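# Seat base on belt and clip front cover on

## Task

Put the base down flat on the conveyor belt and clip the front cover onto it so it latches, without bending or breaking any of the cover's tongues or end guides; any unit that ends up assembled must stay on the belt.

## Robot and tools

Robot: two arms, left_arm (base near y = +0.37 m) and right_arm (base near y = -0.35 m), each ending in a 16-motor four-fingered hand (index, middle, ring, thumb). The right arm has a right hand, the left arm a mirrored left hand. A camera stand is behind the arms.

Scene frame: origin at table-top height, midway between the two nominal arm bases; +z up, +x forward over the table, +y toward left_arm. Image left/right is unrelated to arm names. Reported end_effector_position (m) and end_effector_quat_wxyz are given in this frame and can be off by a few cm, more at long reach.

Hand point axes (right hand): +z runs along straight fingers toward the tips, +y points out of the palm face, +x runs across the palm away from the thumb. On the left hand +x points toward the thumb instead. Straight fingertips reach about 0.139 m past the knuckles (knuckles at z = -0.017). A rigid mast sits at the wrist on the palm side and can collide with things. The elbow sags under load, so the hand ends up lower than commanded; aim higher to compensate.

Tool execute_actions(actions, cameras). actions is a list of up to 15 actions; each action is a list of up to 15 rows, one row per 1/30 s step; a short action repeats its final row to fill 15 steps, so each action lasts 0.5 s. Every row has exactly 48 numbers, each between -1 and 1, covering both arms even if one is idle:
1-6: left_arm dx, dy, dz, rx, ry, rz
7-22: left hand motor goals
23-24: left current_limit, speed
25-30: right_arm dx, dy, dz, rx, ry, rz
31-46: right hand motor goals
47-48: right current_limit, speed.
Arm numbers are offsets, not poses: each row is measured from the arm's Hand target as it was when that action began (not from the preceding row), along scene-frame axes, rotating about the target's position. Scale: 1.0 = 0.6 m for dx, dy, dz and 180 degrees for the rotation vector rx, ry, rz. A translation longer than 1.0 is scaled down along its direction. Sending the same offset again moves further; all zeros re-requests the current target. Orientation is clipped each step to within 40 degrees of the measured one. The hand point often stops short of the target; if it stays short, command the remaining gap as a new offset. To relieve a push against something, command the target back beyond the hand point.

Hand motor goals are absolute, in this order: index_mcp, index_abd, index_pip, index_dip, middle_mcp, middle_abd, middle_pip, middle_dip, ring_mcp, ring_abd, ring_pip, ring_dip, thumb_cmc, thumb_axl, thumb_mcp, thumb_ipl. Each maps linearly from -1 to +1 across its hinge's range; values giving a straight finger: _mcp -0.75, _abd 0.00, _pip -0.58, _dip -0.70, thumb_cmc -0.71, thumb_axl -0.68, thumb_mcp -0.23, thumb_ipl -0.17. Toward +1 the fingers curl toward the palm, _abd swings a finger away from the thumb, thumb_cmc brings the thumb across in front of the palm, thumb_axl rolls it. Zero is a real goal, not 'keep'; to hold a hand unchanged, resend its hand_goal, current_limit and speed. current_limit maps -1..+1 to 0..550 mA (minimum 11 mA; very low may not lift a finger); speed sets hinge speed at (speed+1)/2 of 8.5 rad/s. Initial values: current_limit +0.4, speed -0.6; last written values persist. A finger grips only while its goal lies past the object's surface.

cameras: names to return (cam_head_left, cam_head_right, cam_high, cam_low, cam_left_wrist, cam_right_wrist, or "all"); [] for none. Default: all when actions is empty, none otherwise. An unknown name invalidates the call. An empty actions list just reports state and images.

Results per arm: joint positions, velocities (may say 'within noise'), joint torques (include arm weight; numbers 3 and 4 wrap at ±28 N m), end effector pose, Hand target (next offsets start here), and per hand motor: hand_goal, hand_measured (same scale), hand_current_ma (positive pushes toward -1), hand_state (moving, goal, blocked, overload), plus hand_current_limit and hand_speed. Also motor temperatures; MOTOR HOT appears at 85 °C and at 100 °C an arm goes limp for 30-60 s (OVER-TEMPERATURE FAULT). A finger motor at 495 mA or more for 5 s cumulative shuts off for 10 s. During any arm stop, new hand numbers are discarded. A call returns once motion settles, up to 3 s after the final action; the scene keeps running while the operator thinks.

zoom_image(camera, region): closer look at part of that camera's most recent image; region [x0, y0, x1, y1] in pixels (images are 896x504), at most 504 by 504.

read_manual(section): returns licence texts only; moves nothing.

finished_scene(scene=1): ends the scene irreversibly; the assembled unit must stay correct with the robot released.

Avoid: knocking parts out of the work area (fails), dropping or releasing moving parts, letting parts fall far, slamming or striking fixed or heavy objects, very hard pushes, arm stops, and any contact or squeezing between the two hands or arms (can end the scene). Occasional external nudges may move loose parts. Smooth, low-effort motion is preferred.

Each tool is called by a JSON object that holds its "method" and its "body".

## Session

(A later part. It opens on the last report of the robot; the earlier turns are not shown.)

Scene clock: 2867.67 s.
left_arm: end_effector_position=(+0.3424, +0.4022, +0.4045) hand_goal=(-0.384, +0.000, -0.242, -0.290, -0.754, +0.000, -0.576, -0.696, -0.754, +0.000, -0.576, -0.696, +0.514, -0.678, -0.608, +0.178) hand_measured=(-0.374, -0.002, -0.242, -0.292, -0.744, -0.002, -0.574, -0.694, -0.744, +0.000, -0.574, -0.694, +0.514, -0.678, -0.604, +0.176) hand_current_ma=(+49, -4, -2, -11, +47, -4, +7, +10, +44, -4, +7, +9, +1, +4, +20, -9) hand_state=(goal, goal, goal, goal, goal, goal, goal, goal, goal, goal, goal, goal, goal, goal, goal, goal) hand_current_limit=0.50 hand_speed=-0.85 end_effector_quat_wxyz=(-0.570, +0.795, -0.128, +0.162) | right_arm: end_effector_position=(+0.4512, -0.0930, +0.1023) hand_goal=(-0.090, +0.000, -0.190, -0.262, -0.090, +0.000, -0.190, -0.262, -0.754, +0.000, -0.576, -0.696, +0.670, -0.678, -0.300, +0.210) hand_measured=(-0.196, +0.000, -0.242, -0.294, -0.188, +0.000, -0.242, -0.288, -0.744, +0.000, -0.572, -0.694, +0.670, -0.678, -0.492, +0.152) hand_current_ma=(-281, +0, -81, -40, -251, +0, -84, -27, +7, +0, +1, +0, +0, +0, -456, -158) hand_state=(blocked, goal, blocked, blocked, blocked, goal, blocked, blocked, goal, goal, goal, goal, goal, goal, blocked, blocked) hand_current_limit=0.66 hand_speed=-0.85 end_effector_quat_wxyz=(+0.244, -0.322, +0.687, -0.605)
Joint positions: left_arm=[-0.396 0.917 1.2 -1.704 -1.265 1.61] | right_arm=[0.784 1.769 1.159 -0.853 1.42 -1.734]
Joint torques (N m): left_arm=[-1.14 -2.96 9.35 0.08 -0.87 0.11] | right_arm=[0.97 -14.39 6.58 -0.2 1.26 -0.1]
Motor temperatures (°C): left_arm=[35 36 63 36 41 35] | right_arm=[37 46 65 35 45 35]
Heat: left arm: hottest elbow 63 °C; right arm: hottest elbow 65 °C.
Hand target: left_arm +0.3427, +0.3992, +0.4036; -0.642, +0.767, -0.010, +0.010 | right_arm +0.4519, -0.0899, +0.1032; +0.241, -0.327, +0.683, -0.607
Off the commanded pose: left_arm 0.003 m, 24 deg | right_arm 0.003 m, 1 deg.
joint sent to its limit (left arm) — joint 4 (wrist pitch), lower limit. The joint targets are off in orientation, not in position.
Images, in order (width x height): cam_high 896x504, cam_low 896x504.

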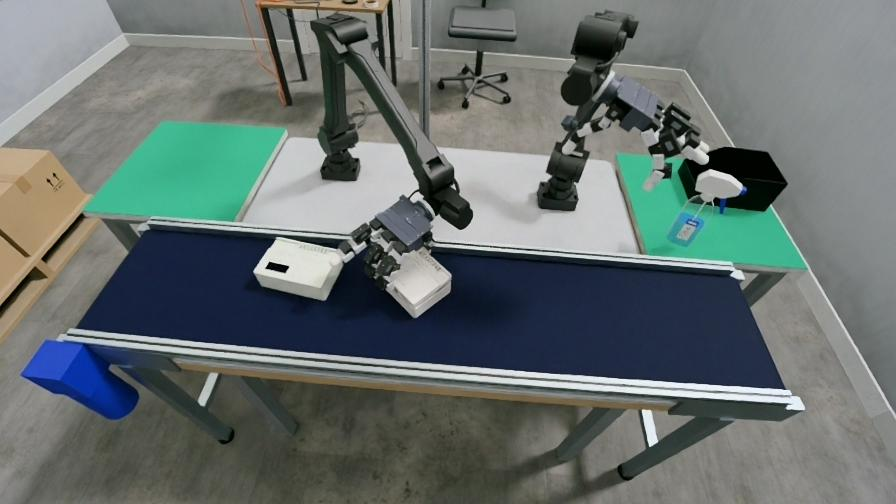

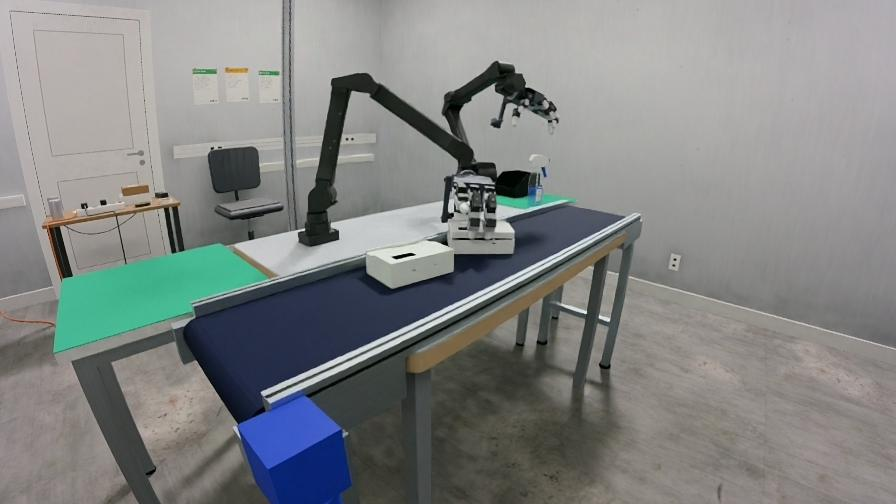

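{"method": "zoom_image", "body": {"camera": "cam_low", "region": [444, 222, 464, 246]}}

{"method": "execute_actions", "body": {"actions": [], "cameras": ["cam_head_left","cam_head_right"]}}

{"method": "zoom_image", "body": {"camera": "cam_head_left", "region": [462, 260, 490, 284]}}

{"method": "zoom_image", "body": {"camera": "cam_head_left", "region": [484, 254, 514, 284]}}

{"method": "zoom_image", "body": {"camera": "cam_head_right", "region": [464, 258, 504, 288]}}

Scaled by 21.000 from the camera's 896x504 image, which has a finer 1280x720 frame.

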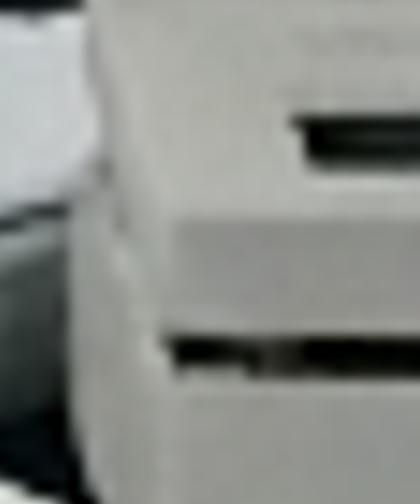

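Scene clock: 2883.63 s.
left_arm: end_effector_position=(+0.3424, +0.4022, +0.4045) hand_goal=(-0.384, +0.000, -0.242, -0.290, -0.754, +0.000, -0.576, -0.696, -0.754, +0.000, -0.576, -0.696, +0.514, -0.678, -0.608, +0.178) hand_measured=(-0.374, -0.002, -0.242, -0.292, -0.744, -0.002, -0.574, -0.694, -0.744, +0.000, -0.574, -0.694, +0.514, -0.678, -0.604, +0.176) hand_current_ma=(+49, -4, -2, -11, +47, -4, +7, +10, +44, -4, +7, +9, +1, +4, +20, -9) hand_state=(goal, goal, goal, goal, goal, goal, goal, goal, goal, goal, goal, goal, goal, goal, goal, goal) hand_current_limit=0.50 hand_speed=-0.85 end_effector_quat_wxyz=(-0.570, +0.795, -0.128, +0.162) | right_arm: end_effector_position=(+0.4512, -0.0930, +0.1023) hand_goal=(-0.090, +0.000, -0.190, -0.262, -0.090, +0.000, -0.190, -0.262, -0.754, +0.000, -0.576, -0.696, +0.670, -0.678, -0.300, +0.210) hand_measured=(-0.196, +0.000, -0.242, -0.294, -0.188, +0.000, -0.242, -0.288, -0.744, +0.000, -0.572, -0.694, +0.670, -0.678, -0.492, +0.152) hand_current_ma=(-281, +0, -81, -40, -251, +0, -84, -27, +7, +0, +1, +0, +0, +0, -456, -158) hand_state=(blocked, goal, blocked, blocked, blocked, goal, blocked, blocked, goal, goal, goal, goal, goal, goal, blocked, blocked) hand_current_limit=0.66 hand_speed=-0.85 end_effector_quat_wxyz=(+0.244, -0.322, +0.687, -0.605)
Joint positions: left_arm=[-0.396 0.917 1.2 -1.704 -1.265 1.61] | right_arm=[0.784 1.769 1.159 -0.853 1.42 -1.734]
Joint velocities: within noise
Joint torques (N m): left_arm=[-1.2 -3.14 9.33 0.03 -0.85 0.1] | right_arm=[-0.26 -14.33 6.64 -0.17 1.27 -0.15]
Motor temperatures (°C): left_arm=[35 36 63 36 41 35] | right_arm=[37 46 65 35 45 35]
Heat: left arm: hottest elbow 63 °C; right arm: hottest elbow 65 °C.
Hand target: left_arm +0.3427, +0.3992, +0.4036; -0.642, +0.767, -0.010, +0.010 | right_arm +0.4519, -0.0899, +0.1032; +0.241, -0.327, +0.683, -0.607
Off the commanded pose: left_arm 0.003 m, 24 deg | right_arm 0.003 m, 1 deg.
Images, in order (width x height): cam_head_left 896x504, cam_head_right 896x504.

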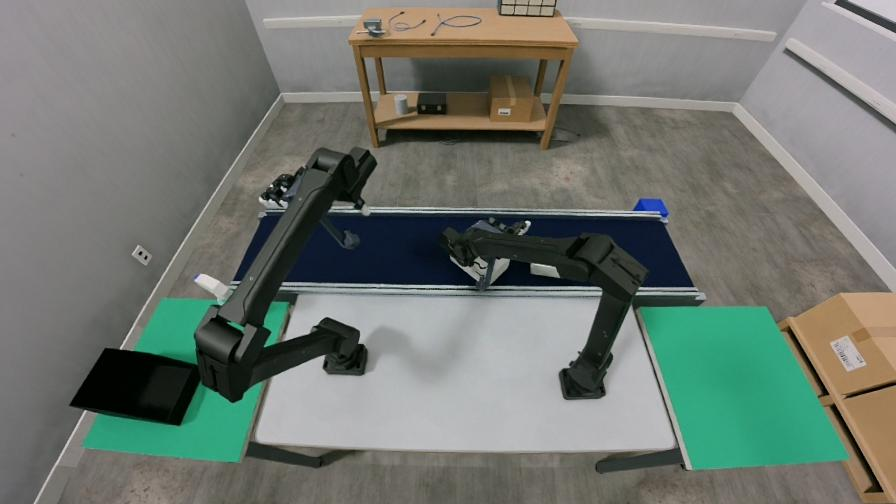

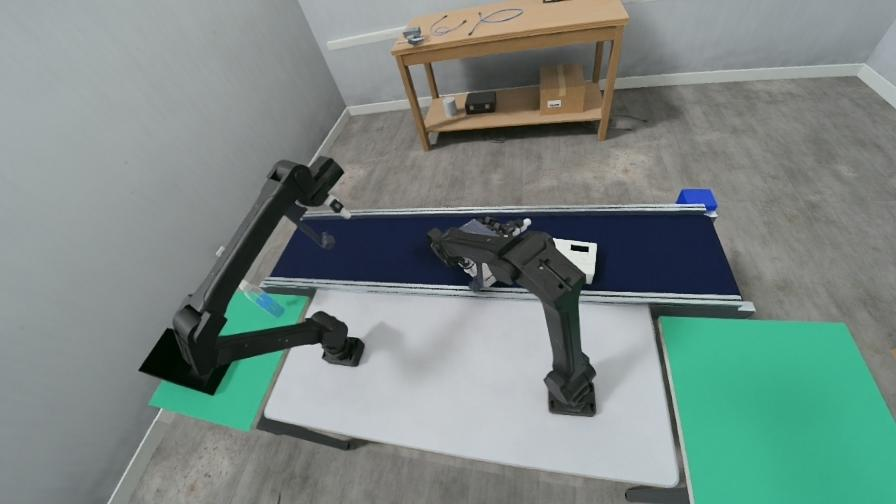

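Scaled by 18.000 from the camera's 896x504 image, which has a finer 1280x720 frame.

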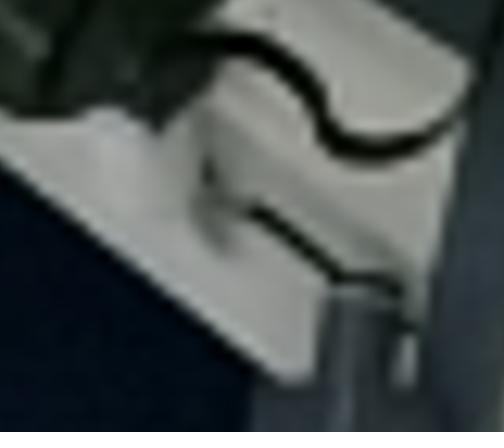

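Scaled by 16.800 from the camera's 896x504 image, which has a finer 1280x720 frame.

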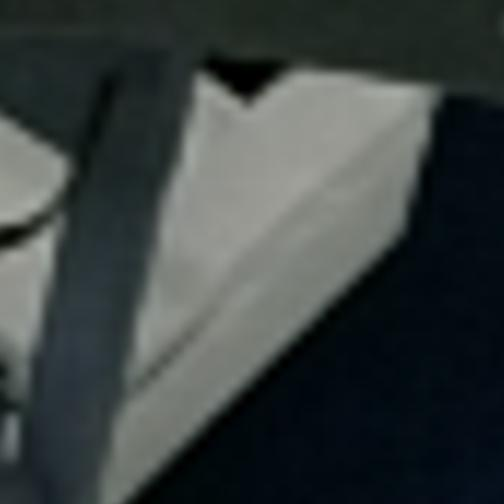

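Scaled by 12.600 from the camera's 896x504 image, which has a finer 1280x720 frame.

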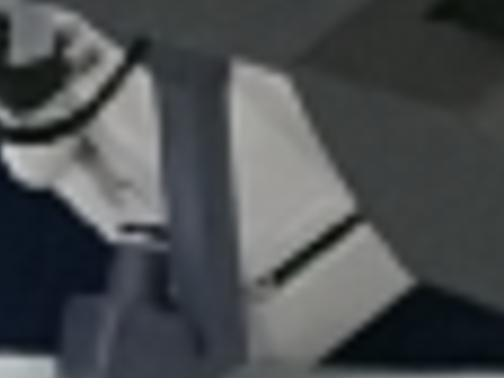

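{"method": "execute_actions", "body": {"actions": [[[0,0,0,0,0,0,-0.384,0,-0.241,-0.29,-0.754,0,-0.576,-0.696,-0.754,0,-0.576,-0.696,0.514,-0.678,-0.607,0.178,0.5,-0.85,-0.0033,0.0032,0.01,-0.012,-0.0127,0,-0.09,0,-0.19,-0.262,-0.09,0,-0.19,-0.262,-0.754,0,-0.576,-0.696,0.671,-0.678,-0.30,0.21,0.66,-0.85]]], "cameras": ["cam_low","cam_high","cam_head_left"]}}

{"method": "zoom_image", "body": {"camera": "cam_low", "region": [442, 218, 482, 250]}}

{"method": "zoom_image", "body": {"camera": "cam_low", "region": [480, 218, 520, 250]}}

{"method": "zoom_image", "body": {"camera": "cam_high", "region": [396, 275, 456, 320]}}

{"method": "zoom_image", "body": {"camera": "cam_head_left", "region": [462, 254, 510, 290]}}

Scene clock: 2901.43 s.
left_arm: end_effector_position=(+0.3424, +0.4022, +0.4045) hand_goal=(-0.384, +0.000, -0.242, -0.290, -0.754, +0.000, -0.576, -0.696, -0.754, +0.000, -0.576, -0.696, +0.514, -0.678, -0.608, +0.178) hand_measured=(-0.374, -0.002, -0.242, -0.292, -0.744, -0.002, -0.574, -0.694, -0.744, +0.000, -0.574, -0.694, +0.514, -0.678, -0.604, +0.176) hand_current_ma=(+49, -4, -2, -11, +47, -4, +7, +10, +44, -4, +7, +9, +1, +4, +20, -9) hand_state=(goal, goal, goal, goal, goal, goal, goal, goal, goal, goal, goal, goal, goal, goal, goal, goal) hand_current_limit=0.50 hand_speed=-0.85 end_effector_quat_wxyz=(-0.570, +0.795, -0.128, +0.162) | right_arm: end_effector_position=(+0.4451, -0.1001, +0.1052) hand_goal=(-0.090, +0.000, -0.190, -0.262, -0.090, +0.000, -0.190, -0.262, -0.754, +0.000, -0.576, -0.696, +0.670, -0.678, -0.300, +0.210) hand_measured=(-0.196, -0.002, -0.242, -0.294, -0.188, -0.002, -0.242, -0.288, -0.742, +0.000, -0.572, -0.694, +0.670, -0.678, -0.492, +0.152) hand_current_ma=(-281, +0, -81, -40, -249, +0, -84, -28, +8, +0, +1, +0, +0, +0, -456, -158) hand_state=(blocked, goal, blocked, blocked, blocked, goal, blocked, blocked, goal, goal, goal, goal, goal, goal, blocked, blocked) hand_current_limit=0.66 hand_speed=-0.85 end_effector_quat_wxyz=(+0.238, -0.325, +0.666, -0.628)
Joint positions: left_arm=[-0.396 0.917 1.2 -1.704 -1.265 1.61] | right_arm=[0.794 1.779 1.159 -0.937 1.473 -1.677]
Joint torques (N m): left_arm=[-0.97 -3.08 9.37 0.01 -0.85 0.11] | right_arm=[0.85 -13.57 7.68 -0.2 1.43 0.06]
Motor temperatures (°C): left_arm=[35 36 63 36 41 35] | right_arm=[37 46 65 35 45 35]
Heat: left arm: hottest elbow 63 °C; right arm: hottest elbow 65 °C.
Hand target: left_arm +0.3427, +0.3992, +0.4036; -0.642, +0.767, -0.010, +0.010 | right_arm +0.4501, -0.0881, +0.1094; +0.248, -0.319, +0.666, -0.626
Off the commanded pose: left_arm 0.003 m, 24 deg | right_arm 0.014 m, 1 deg.
joint sent to its limit (left arm) — joint 4 (wrist pitch), lower limit. The joint targets are off in orientation, not in position.
Images, in order (width x height): cam_head_left 896x504, cam_high 896x504, cam_low 896x504.

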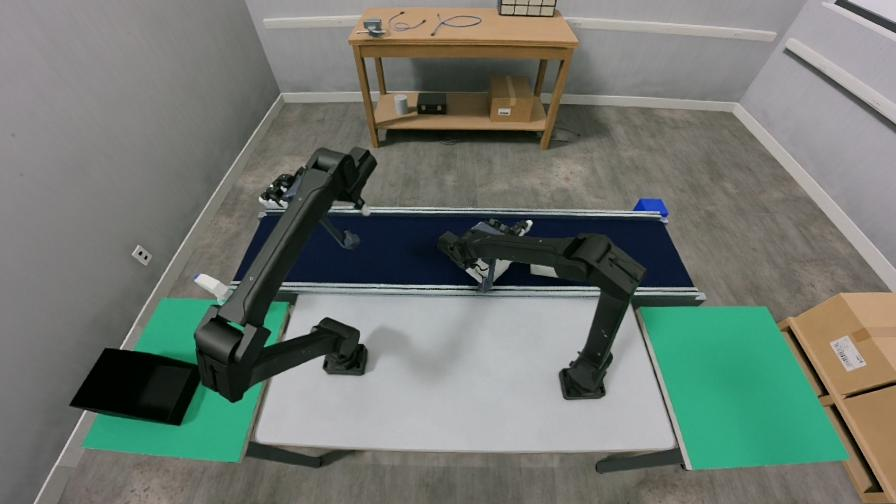

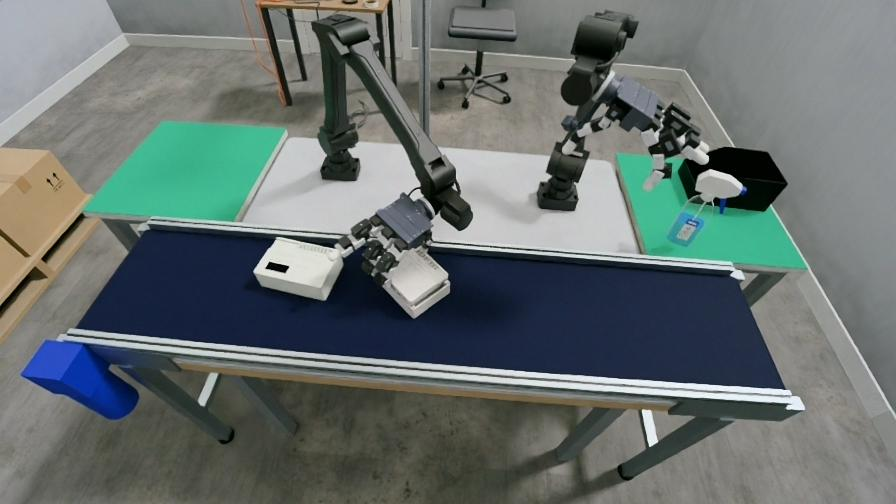

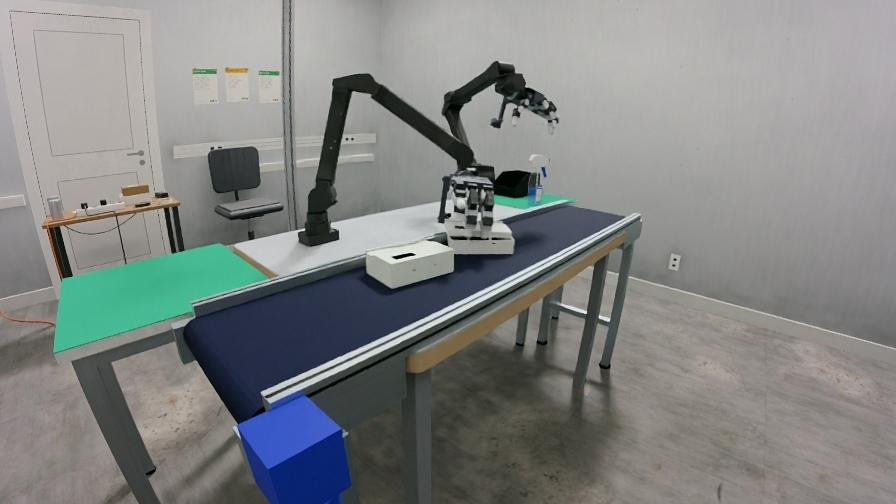

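Scaled by 12.600 from the camera's 896x504 image, which has a finer 1280x720 frame.

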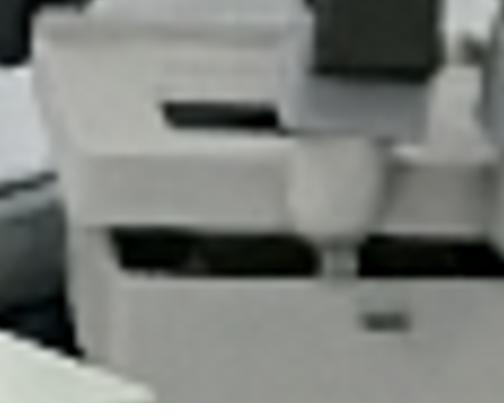

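Scaled by 12.600 from the camera's 896x504 image, which has a finer 1280x720 frame.

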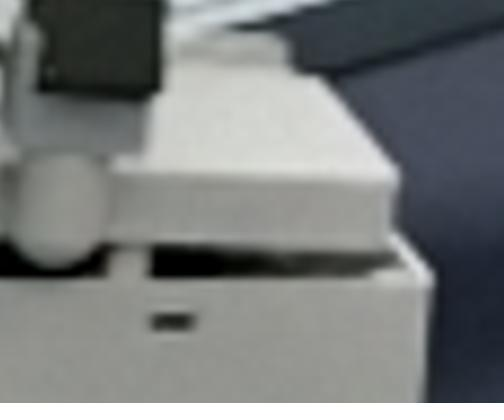

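Scaled by 8.400 from the camera's 896x504 image, which has a finer 1280x720 frame.

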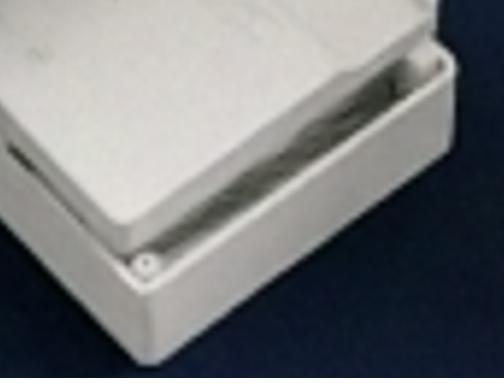

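Scaled by 10.500 from the camera's 896x504 image, which has a finer 1280x720 frame.

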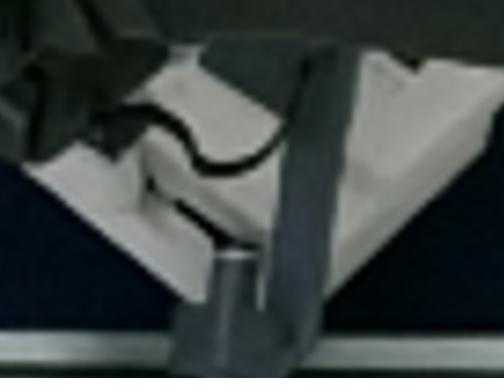

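{"method": "execute_actions", "body": {"actions": [[[0,0,0,0,0,0,-0.384,0,-0.241,-0.29,-0.754,0,-0.576,-0.696,-0.754,0,-0.576,-0.696,0.514,-0.678,-0.607,0.178,0.5,-0.85,0,0.007,0.025,0,0,0,-0.09,0,-0.19,-0.262,-0.09,0,-0.19,-0.262,-0.754,0,-0.576,-0.696,0.671,-0.678,-0.30,0.21,0.66,-0.85]]], "cameras": ["cam_low"]}}

Scene clock: 2921.90 s.
left_arm: end_effector_position=(+0.3424, +0.4022, +0.4045) hand_goal=(-0.384, +0.000, -0.242, -0.290, -0.754, +0.000, -0.576, -0.696, -0.754, +0.000, -0.576, -0.696, +0.514, -0.678, -0.608, +0.178) hand_measured=(-0.374, -0.002, -0.242, -0.292, -0.744, -0.002, -0.574, -0.694, -0.744, +0.000, -0.574, -0.694, +0.514, -0.678, -0.604, +0.176) hand_current_ma=(+49, -4, -2, -11, +47, -4, +7, +10, +44, -4, +7, +9, +1, +4, +20, -9) hand_state=(goal, goal, goal, goal, goal, goal, goal, goal, goal, goal, goal, goal, goal, goal, goal, goal) hand_current_limit=0.50 hand_speed=-0.85 end_effector_quat_wxyz=(-0.570, +0.795, -0.128, +0.162) | right_arm: end_effector_position=(+0.4378, -0.1054, +0.1071) hand_goal=(-0.090, +0.000, -0.190, -0.262, -0.090, +0.000, -0.190, -0.262, -0.754, +0.000, -0.576, -0.696, +0.670, -0.678, -0.300, +0.210) hand_measured=(-0.196, -0.002, -0.242, -0.294, -0.188, -0.002, -0.242, -0.288, -0.742, +0.000, -0.572, -0.694, +0.666, -0.678, -0.492, +0.152) hand_current_ma=(-281, +0, -81, -40, -249, +0, -84, -29, +8, +0, +1, +0, -1, +0, -456, -158) hand_state=(blocked, goal, blocked, blocked, blocked, goal, blocked, blocked, goal, goal, goal, goal, goal, goal, blocked, blocked) hand_current_limit=0.66 hand_speed=-0.85 end_effector_quat_wxyz=(+0.224, -0.337, +0.660, -0.633)
Joint positions: left_arm=[-0.396 0.917 1.2 -1.704 -1.265 1.61] | right_arm=[0.798 1.779 1.166 -1.029 1.473 -1.631]
Joint torques (N m): left_arm=[-1.03 -2.9 9.4 0.02 -0.85 0.1] | right_arm=[0.91 -14.45 9.46 -0.28 1.3 0.09]
Motor temperatures (°C): left_arm=[35 36 63 36 41 35] | right_arm=[37 45 66 35 45 35]
Heat: left arm: hottest elbow 63 °C; right arm: hottest elbow 66 °C.
Hand target: left_arm +0.3427, +0.3992, +0.4036; -0.642, +0.767, -0.010, +0.010 | right_arm +0.4499, -0.0838, +0.1241; +0.248, -0.320, +0.666, -0.626
Off the commanded pose: left_arm 0.003 m, 24 deg | right_arm 0.030 m, 4 deg.
joint sent to its limit (left arm) — joint 4 (wrist pitch), lower limit. The joint targets are off in orientation, not in position.
Images, in order (width x height): cam_low 896x504.

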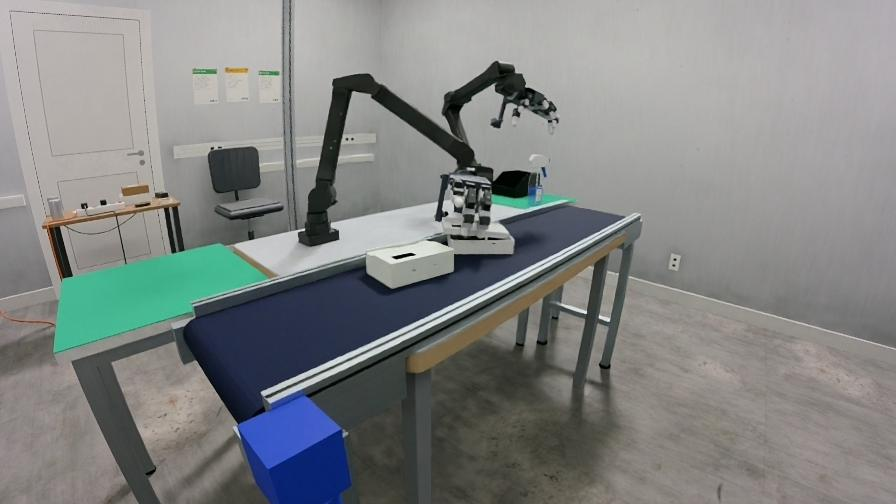

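{"method": "execute_actions", "body": {"actions": [[[0,0,0,0,0,0,-0.384,0,-0.241,-0.29,-0.754,0,-0.576,-0.696,-0.754,0,-0.576,-0.696,0.514,-0.678,-0.607,0.178,0.5,-0.85,0.007,0.007,0.025,0,0,0,-0.09,0,-0.19,-0.262,-0.09,0,-0.19,-0.262,-0.754,0,-0.576,-0.696,0.671,-0.678,-0.30,0.21,0.66,-0.85]]], "cameras": ["cam_low"]}}

{"method": "zoom_image", "body": {"camera": "cam_low", "region": [436, 210, 524, 260]}}

Scene clock: 2928.40 s.
left_arm: end_effector_position=(+0.3424, +0.4022, +0.4045) hand_goal=(-0.384, +0.000, -0.242, -0.290, -0.754, +0.000, -0.576, -0.696, -0.754, +0.000, -0.576, -0.696, +0.514, -0.678, -0.608, +0.178) hand_measured=(-0.374, -0.002, -0.242, -0.292, -0.744, -0.002, -0.574, -0.694, -0.744, +0.000, -0.574, -0.694, +0.514, -0.678, -0.604, +0.176) hand_current_ma=(+49, -4, -2, -11, +47, -4, +7, +10, +44, -4, +7, +9, +1, +4, +20, -9) hand_state=(goal, goal, goal, goal, goal, goal, goal, goal, goal, goal, goal, goal, goal, goal, goal, goal) hand_current_limit=0.50 hand_speed=-0.85 end_effector_quat_wxyz=(-0.570, +0.795, -0.128, +0.162) | right_arm: end_effector_position=(+0.4420, -0.1008, +0.1187) hand_goal=(-0.090, +0.000, -0.190, -0.262, -0.090, +0.000, -0.190, -0.262, -0.754, +0.000, -0.576, -0.696, +0.670, -0.678, -0.300, +0.210) hand_measured=(-0.196, -0.002, -0.242, -0.294, -0.188, -0.002, -0.242, -0.288, -0.742, +0.000, -0.572, -0.694, +0.668, -0.678, -0.492, +0.152) hand_current_ma=(-281, +0, -81, -40, -249, +0, -84, -29, +8, +0, +1, +0, -1, +0, -457, -158) hand_state=(blocked, goal, blocked, blocked, blocked, goal, blocked, blocked, goal, goal, goal, goal, goal, goal, blocked, blocked) hand_current_limit=0.66 hand_speed=-0.85 end_effector_quat_wxyz=(+0.222, -0.339, +0.659, -0.634)
Joint positions: left_arm=[-0.396 0.917 1.2 -1.704 -1.265 1.61] | right_arm=[0.798 1.779 1.203 -1.078 1.472 -1.625]
Joint torques (N m): left_arm=[-1.03 -2.96 9.32 0.06 -0.86 0.11] | right_arm=[0.56 -15.27 9.46 -0.49 1.39 0.13]
Motor temperatures (°C): left_arm=[35 36 63 36 41 35] | right_arm=[37 45 66 35 45 35]
Heat: left arm: hottest elbow 63 °C; right arm: hottest elbow 66 °C.
Hand target: left_arm +0.3427, +0.3992, +0.4036; -0.642, +0.767, -0.010, +0.010 | right_arm +0.4542, -0.0796, +0.1392; +0.248, -0.320, +0.666, -0.626
Off the commanded pose: left_arm 0.003 m, 24 deg | right_arm 0.032 m, 4 deg.
joint sent to its limit (left arm) — joint 4 (wrist pitch), lower limit. The joint targets are off in orientation, not in position.
Images, in order (width x height): cam_low 896x504.

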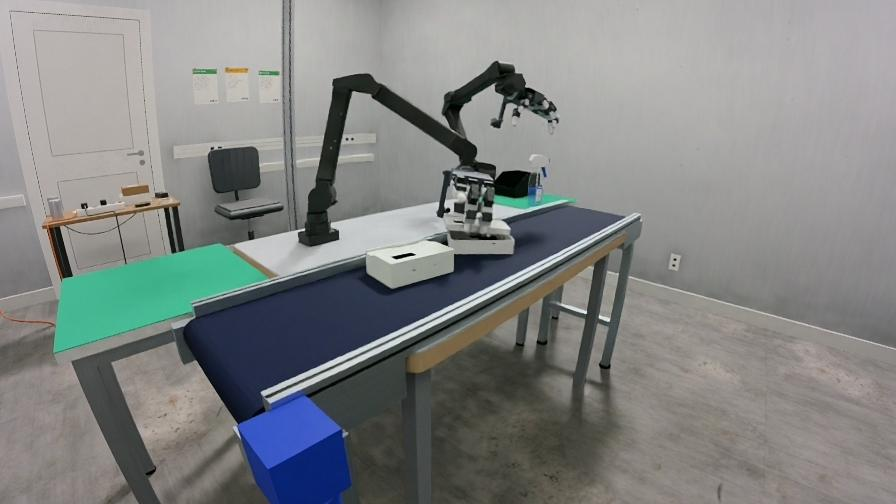

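Scaled by 5.727 from the camera's 896x504 image, which has a finer 1280x720 frame.

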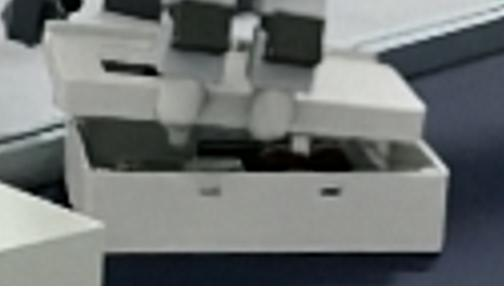

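{"method": "execute_actions", "body": {"actions": [[[0,0,0,0,0,0,-0.384,0,-0.241,-0.29,-0.754,0,-0.576,-0.696,-0.754,0,-0.576,-0.696,0.514,-0.678,-0.607,0.178,0.5,-0.85,0,0,0.02,0,0,0,-0.09,0,-0.19,-0.262,-0.09,0,-0.19,-0.262,-0.754,0,-0.576,-0.696,0.671,-0.678,-0.30,0.21,0.66,-0.85]]], "cameras": ["cam_low"]}}

Scene clock: 2935.83 s.
left_arm: end_effector_position=(+0.3424, +0.4022, +0.4045) hand_goal=(-0.384, +0.000, -0.242, -0.290, -0.754, +0.000, -0.576, -0.696, -0.754, +0.000, -0.576, -0.696, +0.514, -0.678, -0.608, +0.178) hand_measured=(-0.374, -0.002, -0.242, -0.292, -0.744, -0.002, -0.574, -0.694, -0.744, +0.000, -0.574, -0.694, +0.514, -0.678, -0.604, +0.176) hand_current_ma=(+49, -4, -2, -11, +47, -4, +7, +10, +44, -4, +7, +9, +1, +4, +20, -9) hand_state=(goal, goal, goal, goal, goal, goal, goal, goal, goal, goal, goal, goal, goal, goal, goal, goal) hand_current_limit=0.50 hand_speed=-0.85 end_effector_quat_wxyz=(-0.570, +0.795, -0.128, +0.162) | right_arm: end_effector_position=(+0.4413, -0.1015, +0.1233) hand_goal=(-0.090, +0.000, -0.190, -0.262, -0.090, +0.000, -0.190, -0.262, -0.754, +0.000, -0.576, -0.696, +0.670, -0.678, -0.300, +0.210) hand_measured=(-0.196, -0.002, -0.242, -0.294, -0.188, -0.002, -0.242, -0.288, -0.742, +0.000, -0.572, -0.694, +0.668, -0.678, -0.492, +0.152) hand_current_ma=(-281, +0, -81, -40, -249, +0, -84, -29, +8, +0, +1, +0, -1, +0, -456, -158) hand_state=(blocked, goal, blocked, blocked, blocked, goal, blocked, blocked, goal, goal, goal, goal, goal, goal, blocked, blocked) hand_current_limit=0.66 hand_speed=-0.85 end_effector_quat_wxyz=(+0.216, -0.343, +0.657, -0.636)
Joint positions: left_arm=[-0.396 0.917 1.2 -1.704 -1.265 1.61] | right_arm=[0.798 1.779 1.217 -1.12 1.472 -1.613]
Joint torques (N m): left_arm=[-1.03 -3.02 9.4 0.02 -0.86 0.11] | right_arm=[1.14 -16.67 9.76 -0.34 1.39 0.11]
Motor temperatures (°C): left_arm=[35 36 63 36 41 35] | right_arm=[37 45 68 35 45 35]
Heat: left arm: hottest elbow 63 °C; right arm: hottest elbow 68 °C.
Hand target: left_arm +0.3427, +0.3992, +0.4036; -0.642, +0.767, -0.010, +0.010 | right_arm +0.4541, -0.0797, +0.1511; +0.248, -0.320, +0.666, -0.626
Off the commanded pose: left_arm 0.003 m, 24 deg | right_arm 0.038 m, 5 deg.
joint sent to its limit (left arm) — joint 4 (wrist pitch), lower limit. The joint targets are off in orientation, not in position.
Images, in order (width x height): cam_low 896x504.

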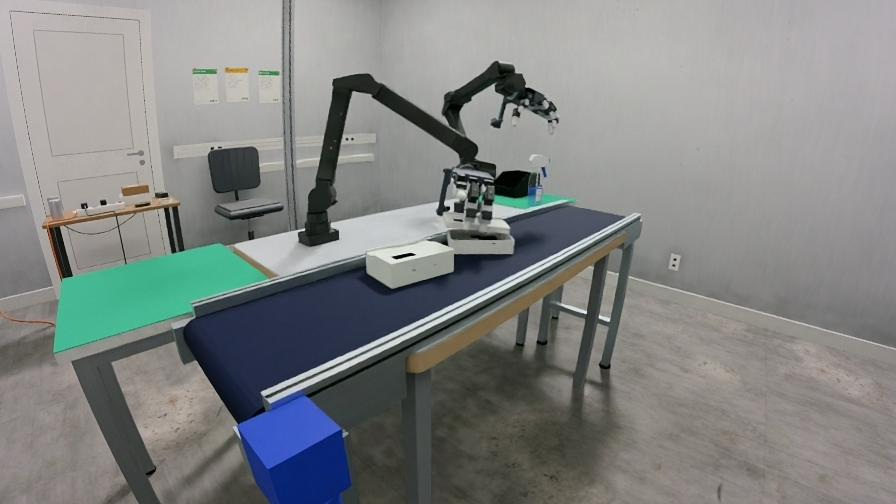

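{"method": "execute_actions", "body": {"actions": [[[0,0,0,0,0,0,-0.384,0,-0.241,-0.29,-0.754,0,-0.576,-0.696,-0.754,0,-0.576,-0.696,0.514,-0.678,-0.607,0.178,0.5,-0.85,0,0,-0.01,0.018,-0.017,0,-0.09,0,-0.19,-0.262,-0.09,0,-0.19,-0.262,-0.754,0,-0.576,-0.696,0.671,-0.678,-0.30,0.21,0.66,-0.85]]], "cameras": ["cam_low"]}}

Scene clock: 2952.73 s.
left_arm: end_effector_position=(+0.3424, +0.4022, +0.4045) hand_goal=(-0.384, +0.000, -0.242, -0.290, -0.754, +0.000, -0.576, -0.696, -0.754, +0.000, -0.576, -0.696, +0.514, -0.678, -0.608, +0.178) hand_measured=(-0.374, -0.002, -0.242, -0.292, -0.744, -0.002, -0.574, -0.694, -0.744, +0.000, -0.574, -0.694, +0.514, -0.678, -0.604, +0.176) hand_current_ma=(+49, -4, -2, -11, +47, -4, +7, +10, +44, -4, +7, +9, +1, +4, +20, -9) hand_state=(goal, goal, goal, goal, goal, goal, goal, goal, goal, goal, goal, goal, goal, goal, goal, goal) hand_current_limit=0.50 hand_speed=-0.85 end_effector_quat_wxyz=(-0.570, +0.795, -0.128, +0.162) | right_arm: end_effector_position=(+0.4500, -0.0921, +0.1254) hand_goal=(-0.090, +0.000, -0.190, -0.262, -0.090, +0.000, -0.190, -0.262, -0.754, +0.000, -0.576, -0.696, +0.670, -0.678, -0.300, +0.210) hand_measured=(-0.196, -0.002, -0.242, -0.294, -0.188, -0.002, -0.242, -0.288, -0.742, +0.000, -0.572, -0.694, +0.668, -0.678, -0.492, +0.152) hand_current_ma=(-281, +0, -81, -40, -249, +0, -84, -29, +8, +0, +1, +0, +0, +0, -456, -158) hand_state=(blocked, goal, blocked, blocked, blocked, goal, blocked, blocked, goal, goal, goal, goal, goal, goal, blocked, blocked) hand_current_limit=0.66 hand_speed=-0.85 end_effector_quat_wxyz=(+0.246, -0.315, +0.670, -0.625)
Joint positions: left_arm=[-0.396 0.917 1.2 -1.704 -1.265 1.61] | right_arm=[0.798 1.777 1.217 -1.064 1.473 -1.582]
Joint torques (N m): left_arm=[-1.14 -3.14 9.33 0.09 -0.86 0.11] | right_arm=[0.44 -16.97 6.95 0.27 1.42 0.09]
Motor temperatures (°C): left_arm=[35 36 63 36 41 35] | right_arm=[37 45 68 35 45 35]
Heat: left arm: hottest elbow 63 °C; right arm: hottest elbow 68 °C.
Hand target: left_arm +0.3427, +0.3992, +0.4036; -0.642, +0.767, -0.010, +0.010 | right_arm +0.4541, -0.0796, +0.1453; +0.275, -0.296, +0.677, -0.615
Off the commanded pose: left_arm 0.003 m, 24 deg | right_arm 0.024 m, 4 deg.
joint sent to its limit (left arm) — joint 4 (wrist pitch), lower limit. The joint targets are off in orientation, not in position.
Images, in order (width x height): cam_low 896x504.

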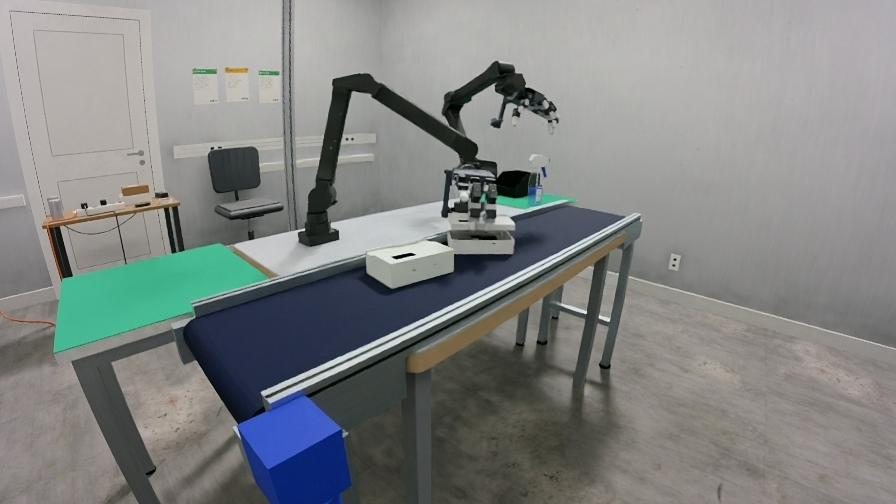

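{"method": "execute_actions", "body": {"actions": [], "cameras": ["cam_low","cam_high","cam_head_left"]}}

{"method": "zoom_image", "body": {"camera": "cam_low", "region": [440, 210, 480, 258]}}

{"method": "zoom_image", "body": {"camera": "cam_low", "region": [480, 210, 520, 258]}}

{"method": "zoom_image", "body": {"camera": "cam_high", "region": [396, 272, 456, 320]}}

{"method": "zoom_image", "body": {"camera": "cam_high", "region": [376, 236, 460, 300]}}

{"method": "zoom_image", "body": {"camera": "cam_head_left", "region": [462, 254, 510, 290]}}

Scene clock: 2960.57 s.
left_arm: end_effector_position=(+0.3424, +0.4022, +0.4045) hand_goal=(-0.384, +0.000, -0.242, -0.290, -0.754, +0.000, -0.576, -0.696, -0.754, +0.000, -0.576, -0.696, +0.514, -0.678, -0.608, +0.178) hand_measured=(-0.374, -0.002, -0.242, -0.292, -0.744, -0.002, -0.574, -0.694, -0.744, +0.000, -0.574, -0.694, +0.514, -0.678, -0.604, +0.176) hand_current_ma=(+49, -4, -2, -11, +47, -4, +7, +10, +44, -4, +7, +9, +1, +4, +20, -9) hand_state=(goal, goal, goal, goal, goal, goal, goal, goal, goal, goal, goal, goal, goal, goal, goal, goal) hand_current_limit=0.50 hand_speed=-0.85 end_effector_quat_wxyz=(-0.570, +0.795, -0.128, +0.162) | right_arm: end_effector_position=(+0.4500, -0.0921, +0.1254) hand_goal=(-0.090, +0.000, -0.190, -0.262, -0.090, +0.000, -0.190, -0.262, -0.754, +0.000, -0.576, -0.696, +0.670, -0.678, -0.300, +0.210) hand_measured=(-0.196, -0.002, -0.242, -0.294, -0.188, -0.002, -0.242, -0.288, -0.742, +0.000, -0.572, -0.694, +0.668, -0.678, -0.492, +0.152) hand_current_ma=(-281, +0, -81, -40, -249, +0, -84, -29, +8, +0, +1, +0, +0, +0, -456, -158) hand_state=(blocked, goal, blocked, blocked, blocked, goal, blocked, blocked, goal, goal, goal, goal, goal, goal, blocked, blocked) hand_current_limit=0.66 hand_speed=-0.85 end_effector_quat_wxyz=(+0.246, -0.315, +0.670, -0.625)
Joint positions: left_arm=[-0.396 0.917 1.2 -1.704 -1.265 1.61] | right_arm=[0.798 1.777 1.217 -1.064 1.473 -1.582]
Joint velocities: within noise
Joint torques (N m): left_arm=[-1.08 -3.08 9.36 0.01 -0.85 0.11] | right_arm=[1.38 -17.03 6.97 0.42 1.39 0.12]
Motor temperatures (°C): left_arm=[35 36 63 36 41 35] | right_arm=[37 45 67 35 46 35]
Heat: left arm: hottest elbow 63 °C; right arm: hottest elbow 67 °C.
Hand target: left_arm +0.3427, +0.3992, +0.4036; -0.642, +0.767, -0.010, +0.010 | right_arm +0.4541, -0.0796, +0.1453; +0.275, -0.296, +0.677, -0.615
Off the commanded pose: left_arm 0.003 m, 24 deg | right_arm 0.024 m, 4 deg.
Images, in order (width x height): cam_head_left 896x504, cam_high 896x504, cam_low 896x504.

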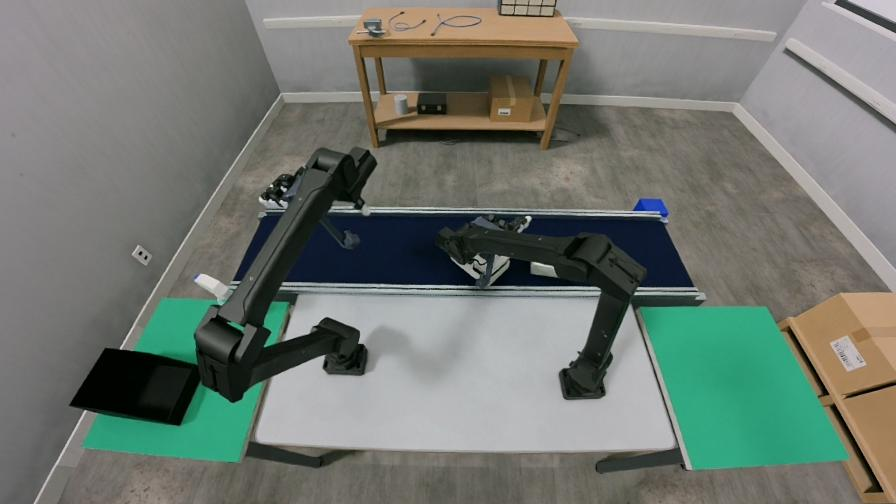

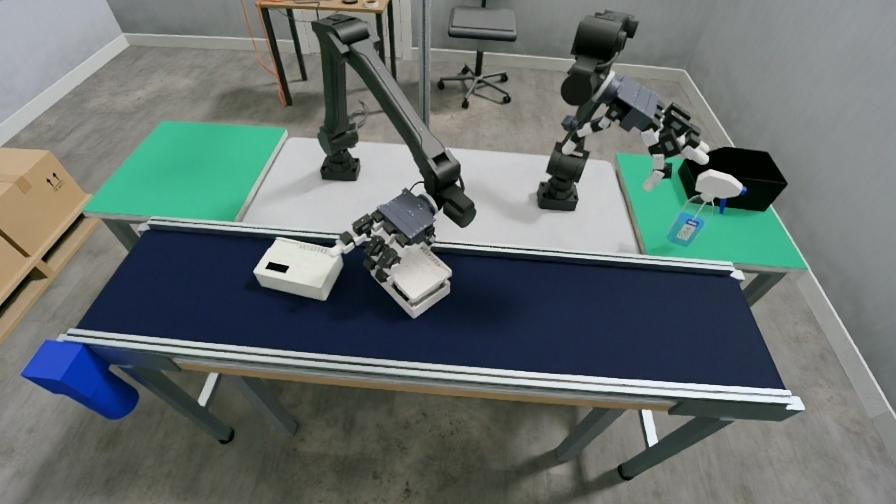

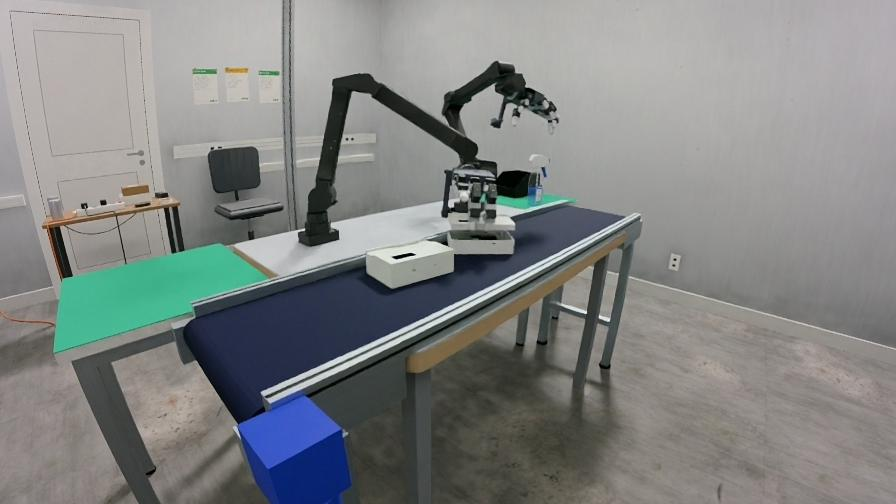

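Scaled by 10.500 from the camera's 896x504 image, which has a finer 1280x720 frame.

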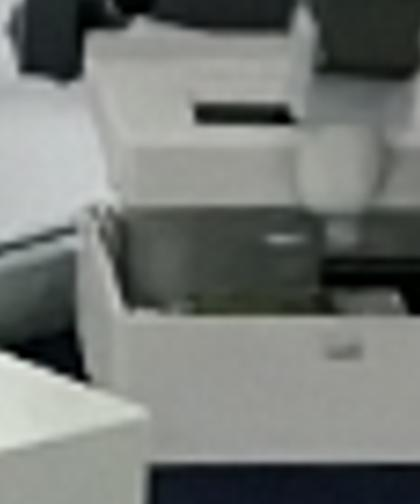

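Scaled by 10.500 from the camera's 896x504 image, which has a finer 1280x720 frame.

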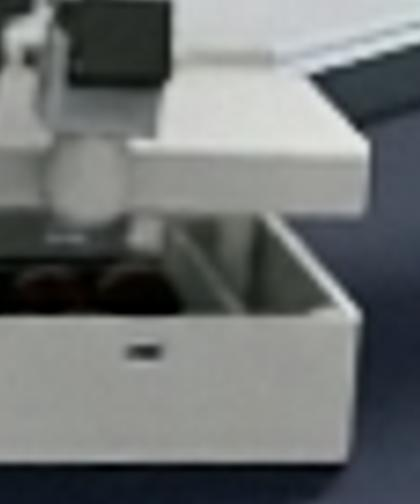

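Scaled by 8.400 from the camera's 896x504 image, which has a finer 1280x720 frame.

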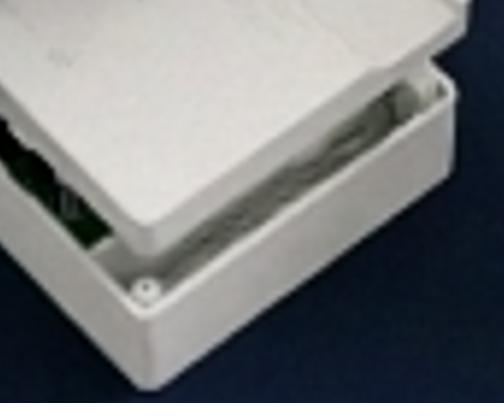

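Scaled by 6.000 from the camera's 896x504 image, which has a finer 1280x720 frame.

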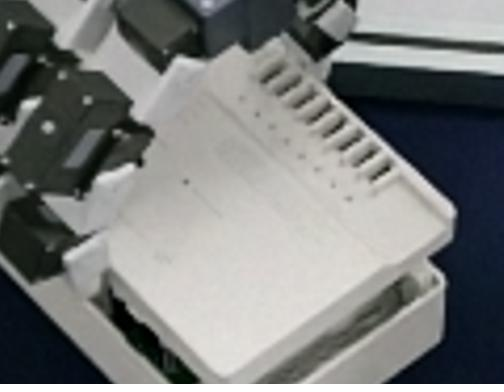

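Scaled by 10.500 from the camera's 896x504 image, which has a finer 1280x720 frame.

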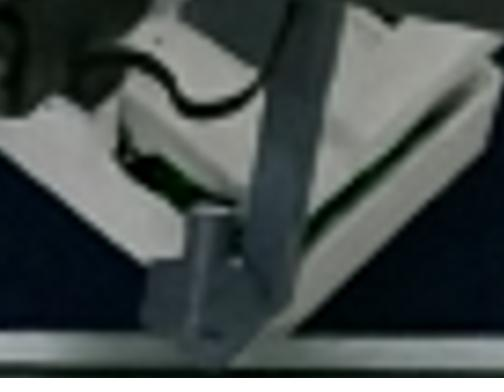

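{"method": "zoom_image", "body": {"camera": "cam_high", "region": [370, 262, 420, 316]}}

{"method": "zoom_image", "body": {"camera": "cam_high", "region": [410, 266, 458, 316]}}

Scaled by 9.333 from the camera's 896x504 image, which has a finer 1280x720 frame.

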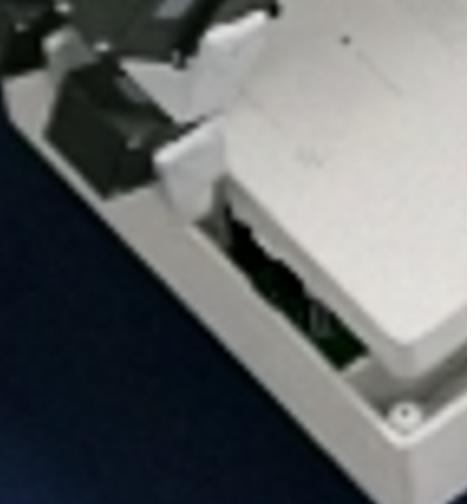

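Scaled by 10.080 from the camera's 896x504 image, which has a finer 1280x720 frame.

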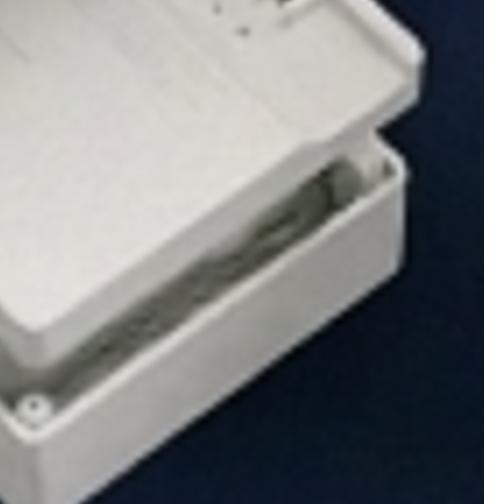

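{"method": "zoom_image", "body": {"camera": "cam_high", "region": [438, 266, 458, 288]}}

{"method": "zoom_image", "body": {"camera": "cam_high", "region": [422, 276, 442, 298]}}

{"method": "zoom_image", "body": {"camera": "cam_high", "region": [406, 292, 426, 314]}}

{"method": "zoom_image", "body": {"camera": "cam_high", "region": [390, 276, 410, 298]}}

Scaled by 22.909 from the camera's 896x504 image, which has a finer 1280x720 frame.

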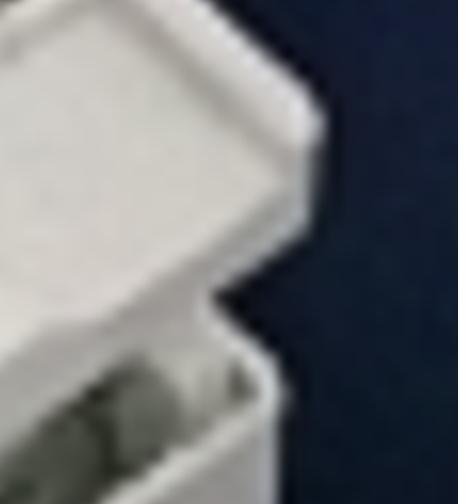

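Scaled by 22.909 from the camera's 896x504 image, which has a finer 1280x720 frame.

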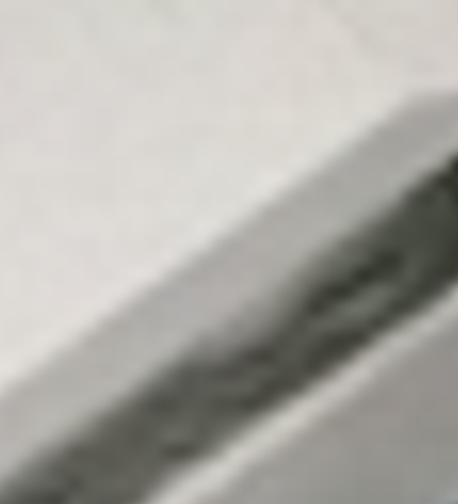

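Scaled by 22.909 from the camera's 896x504 image, which has a finer 1280x720 frame.

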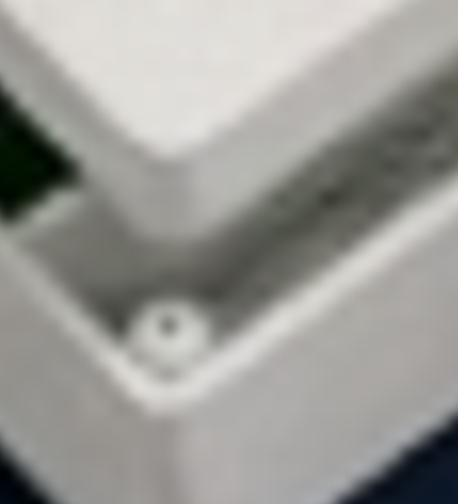

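Scaled by 22.909 from the camera's 896x504 image, which has a finer 1280x720 frame.

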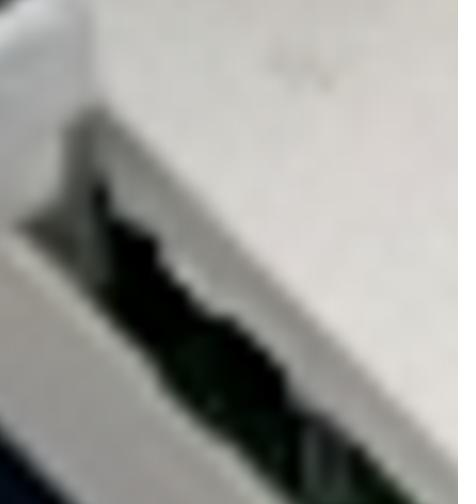

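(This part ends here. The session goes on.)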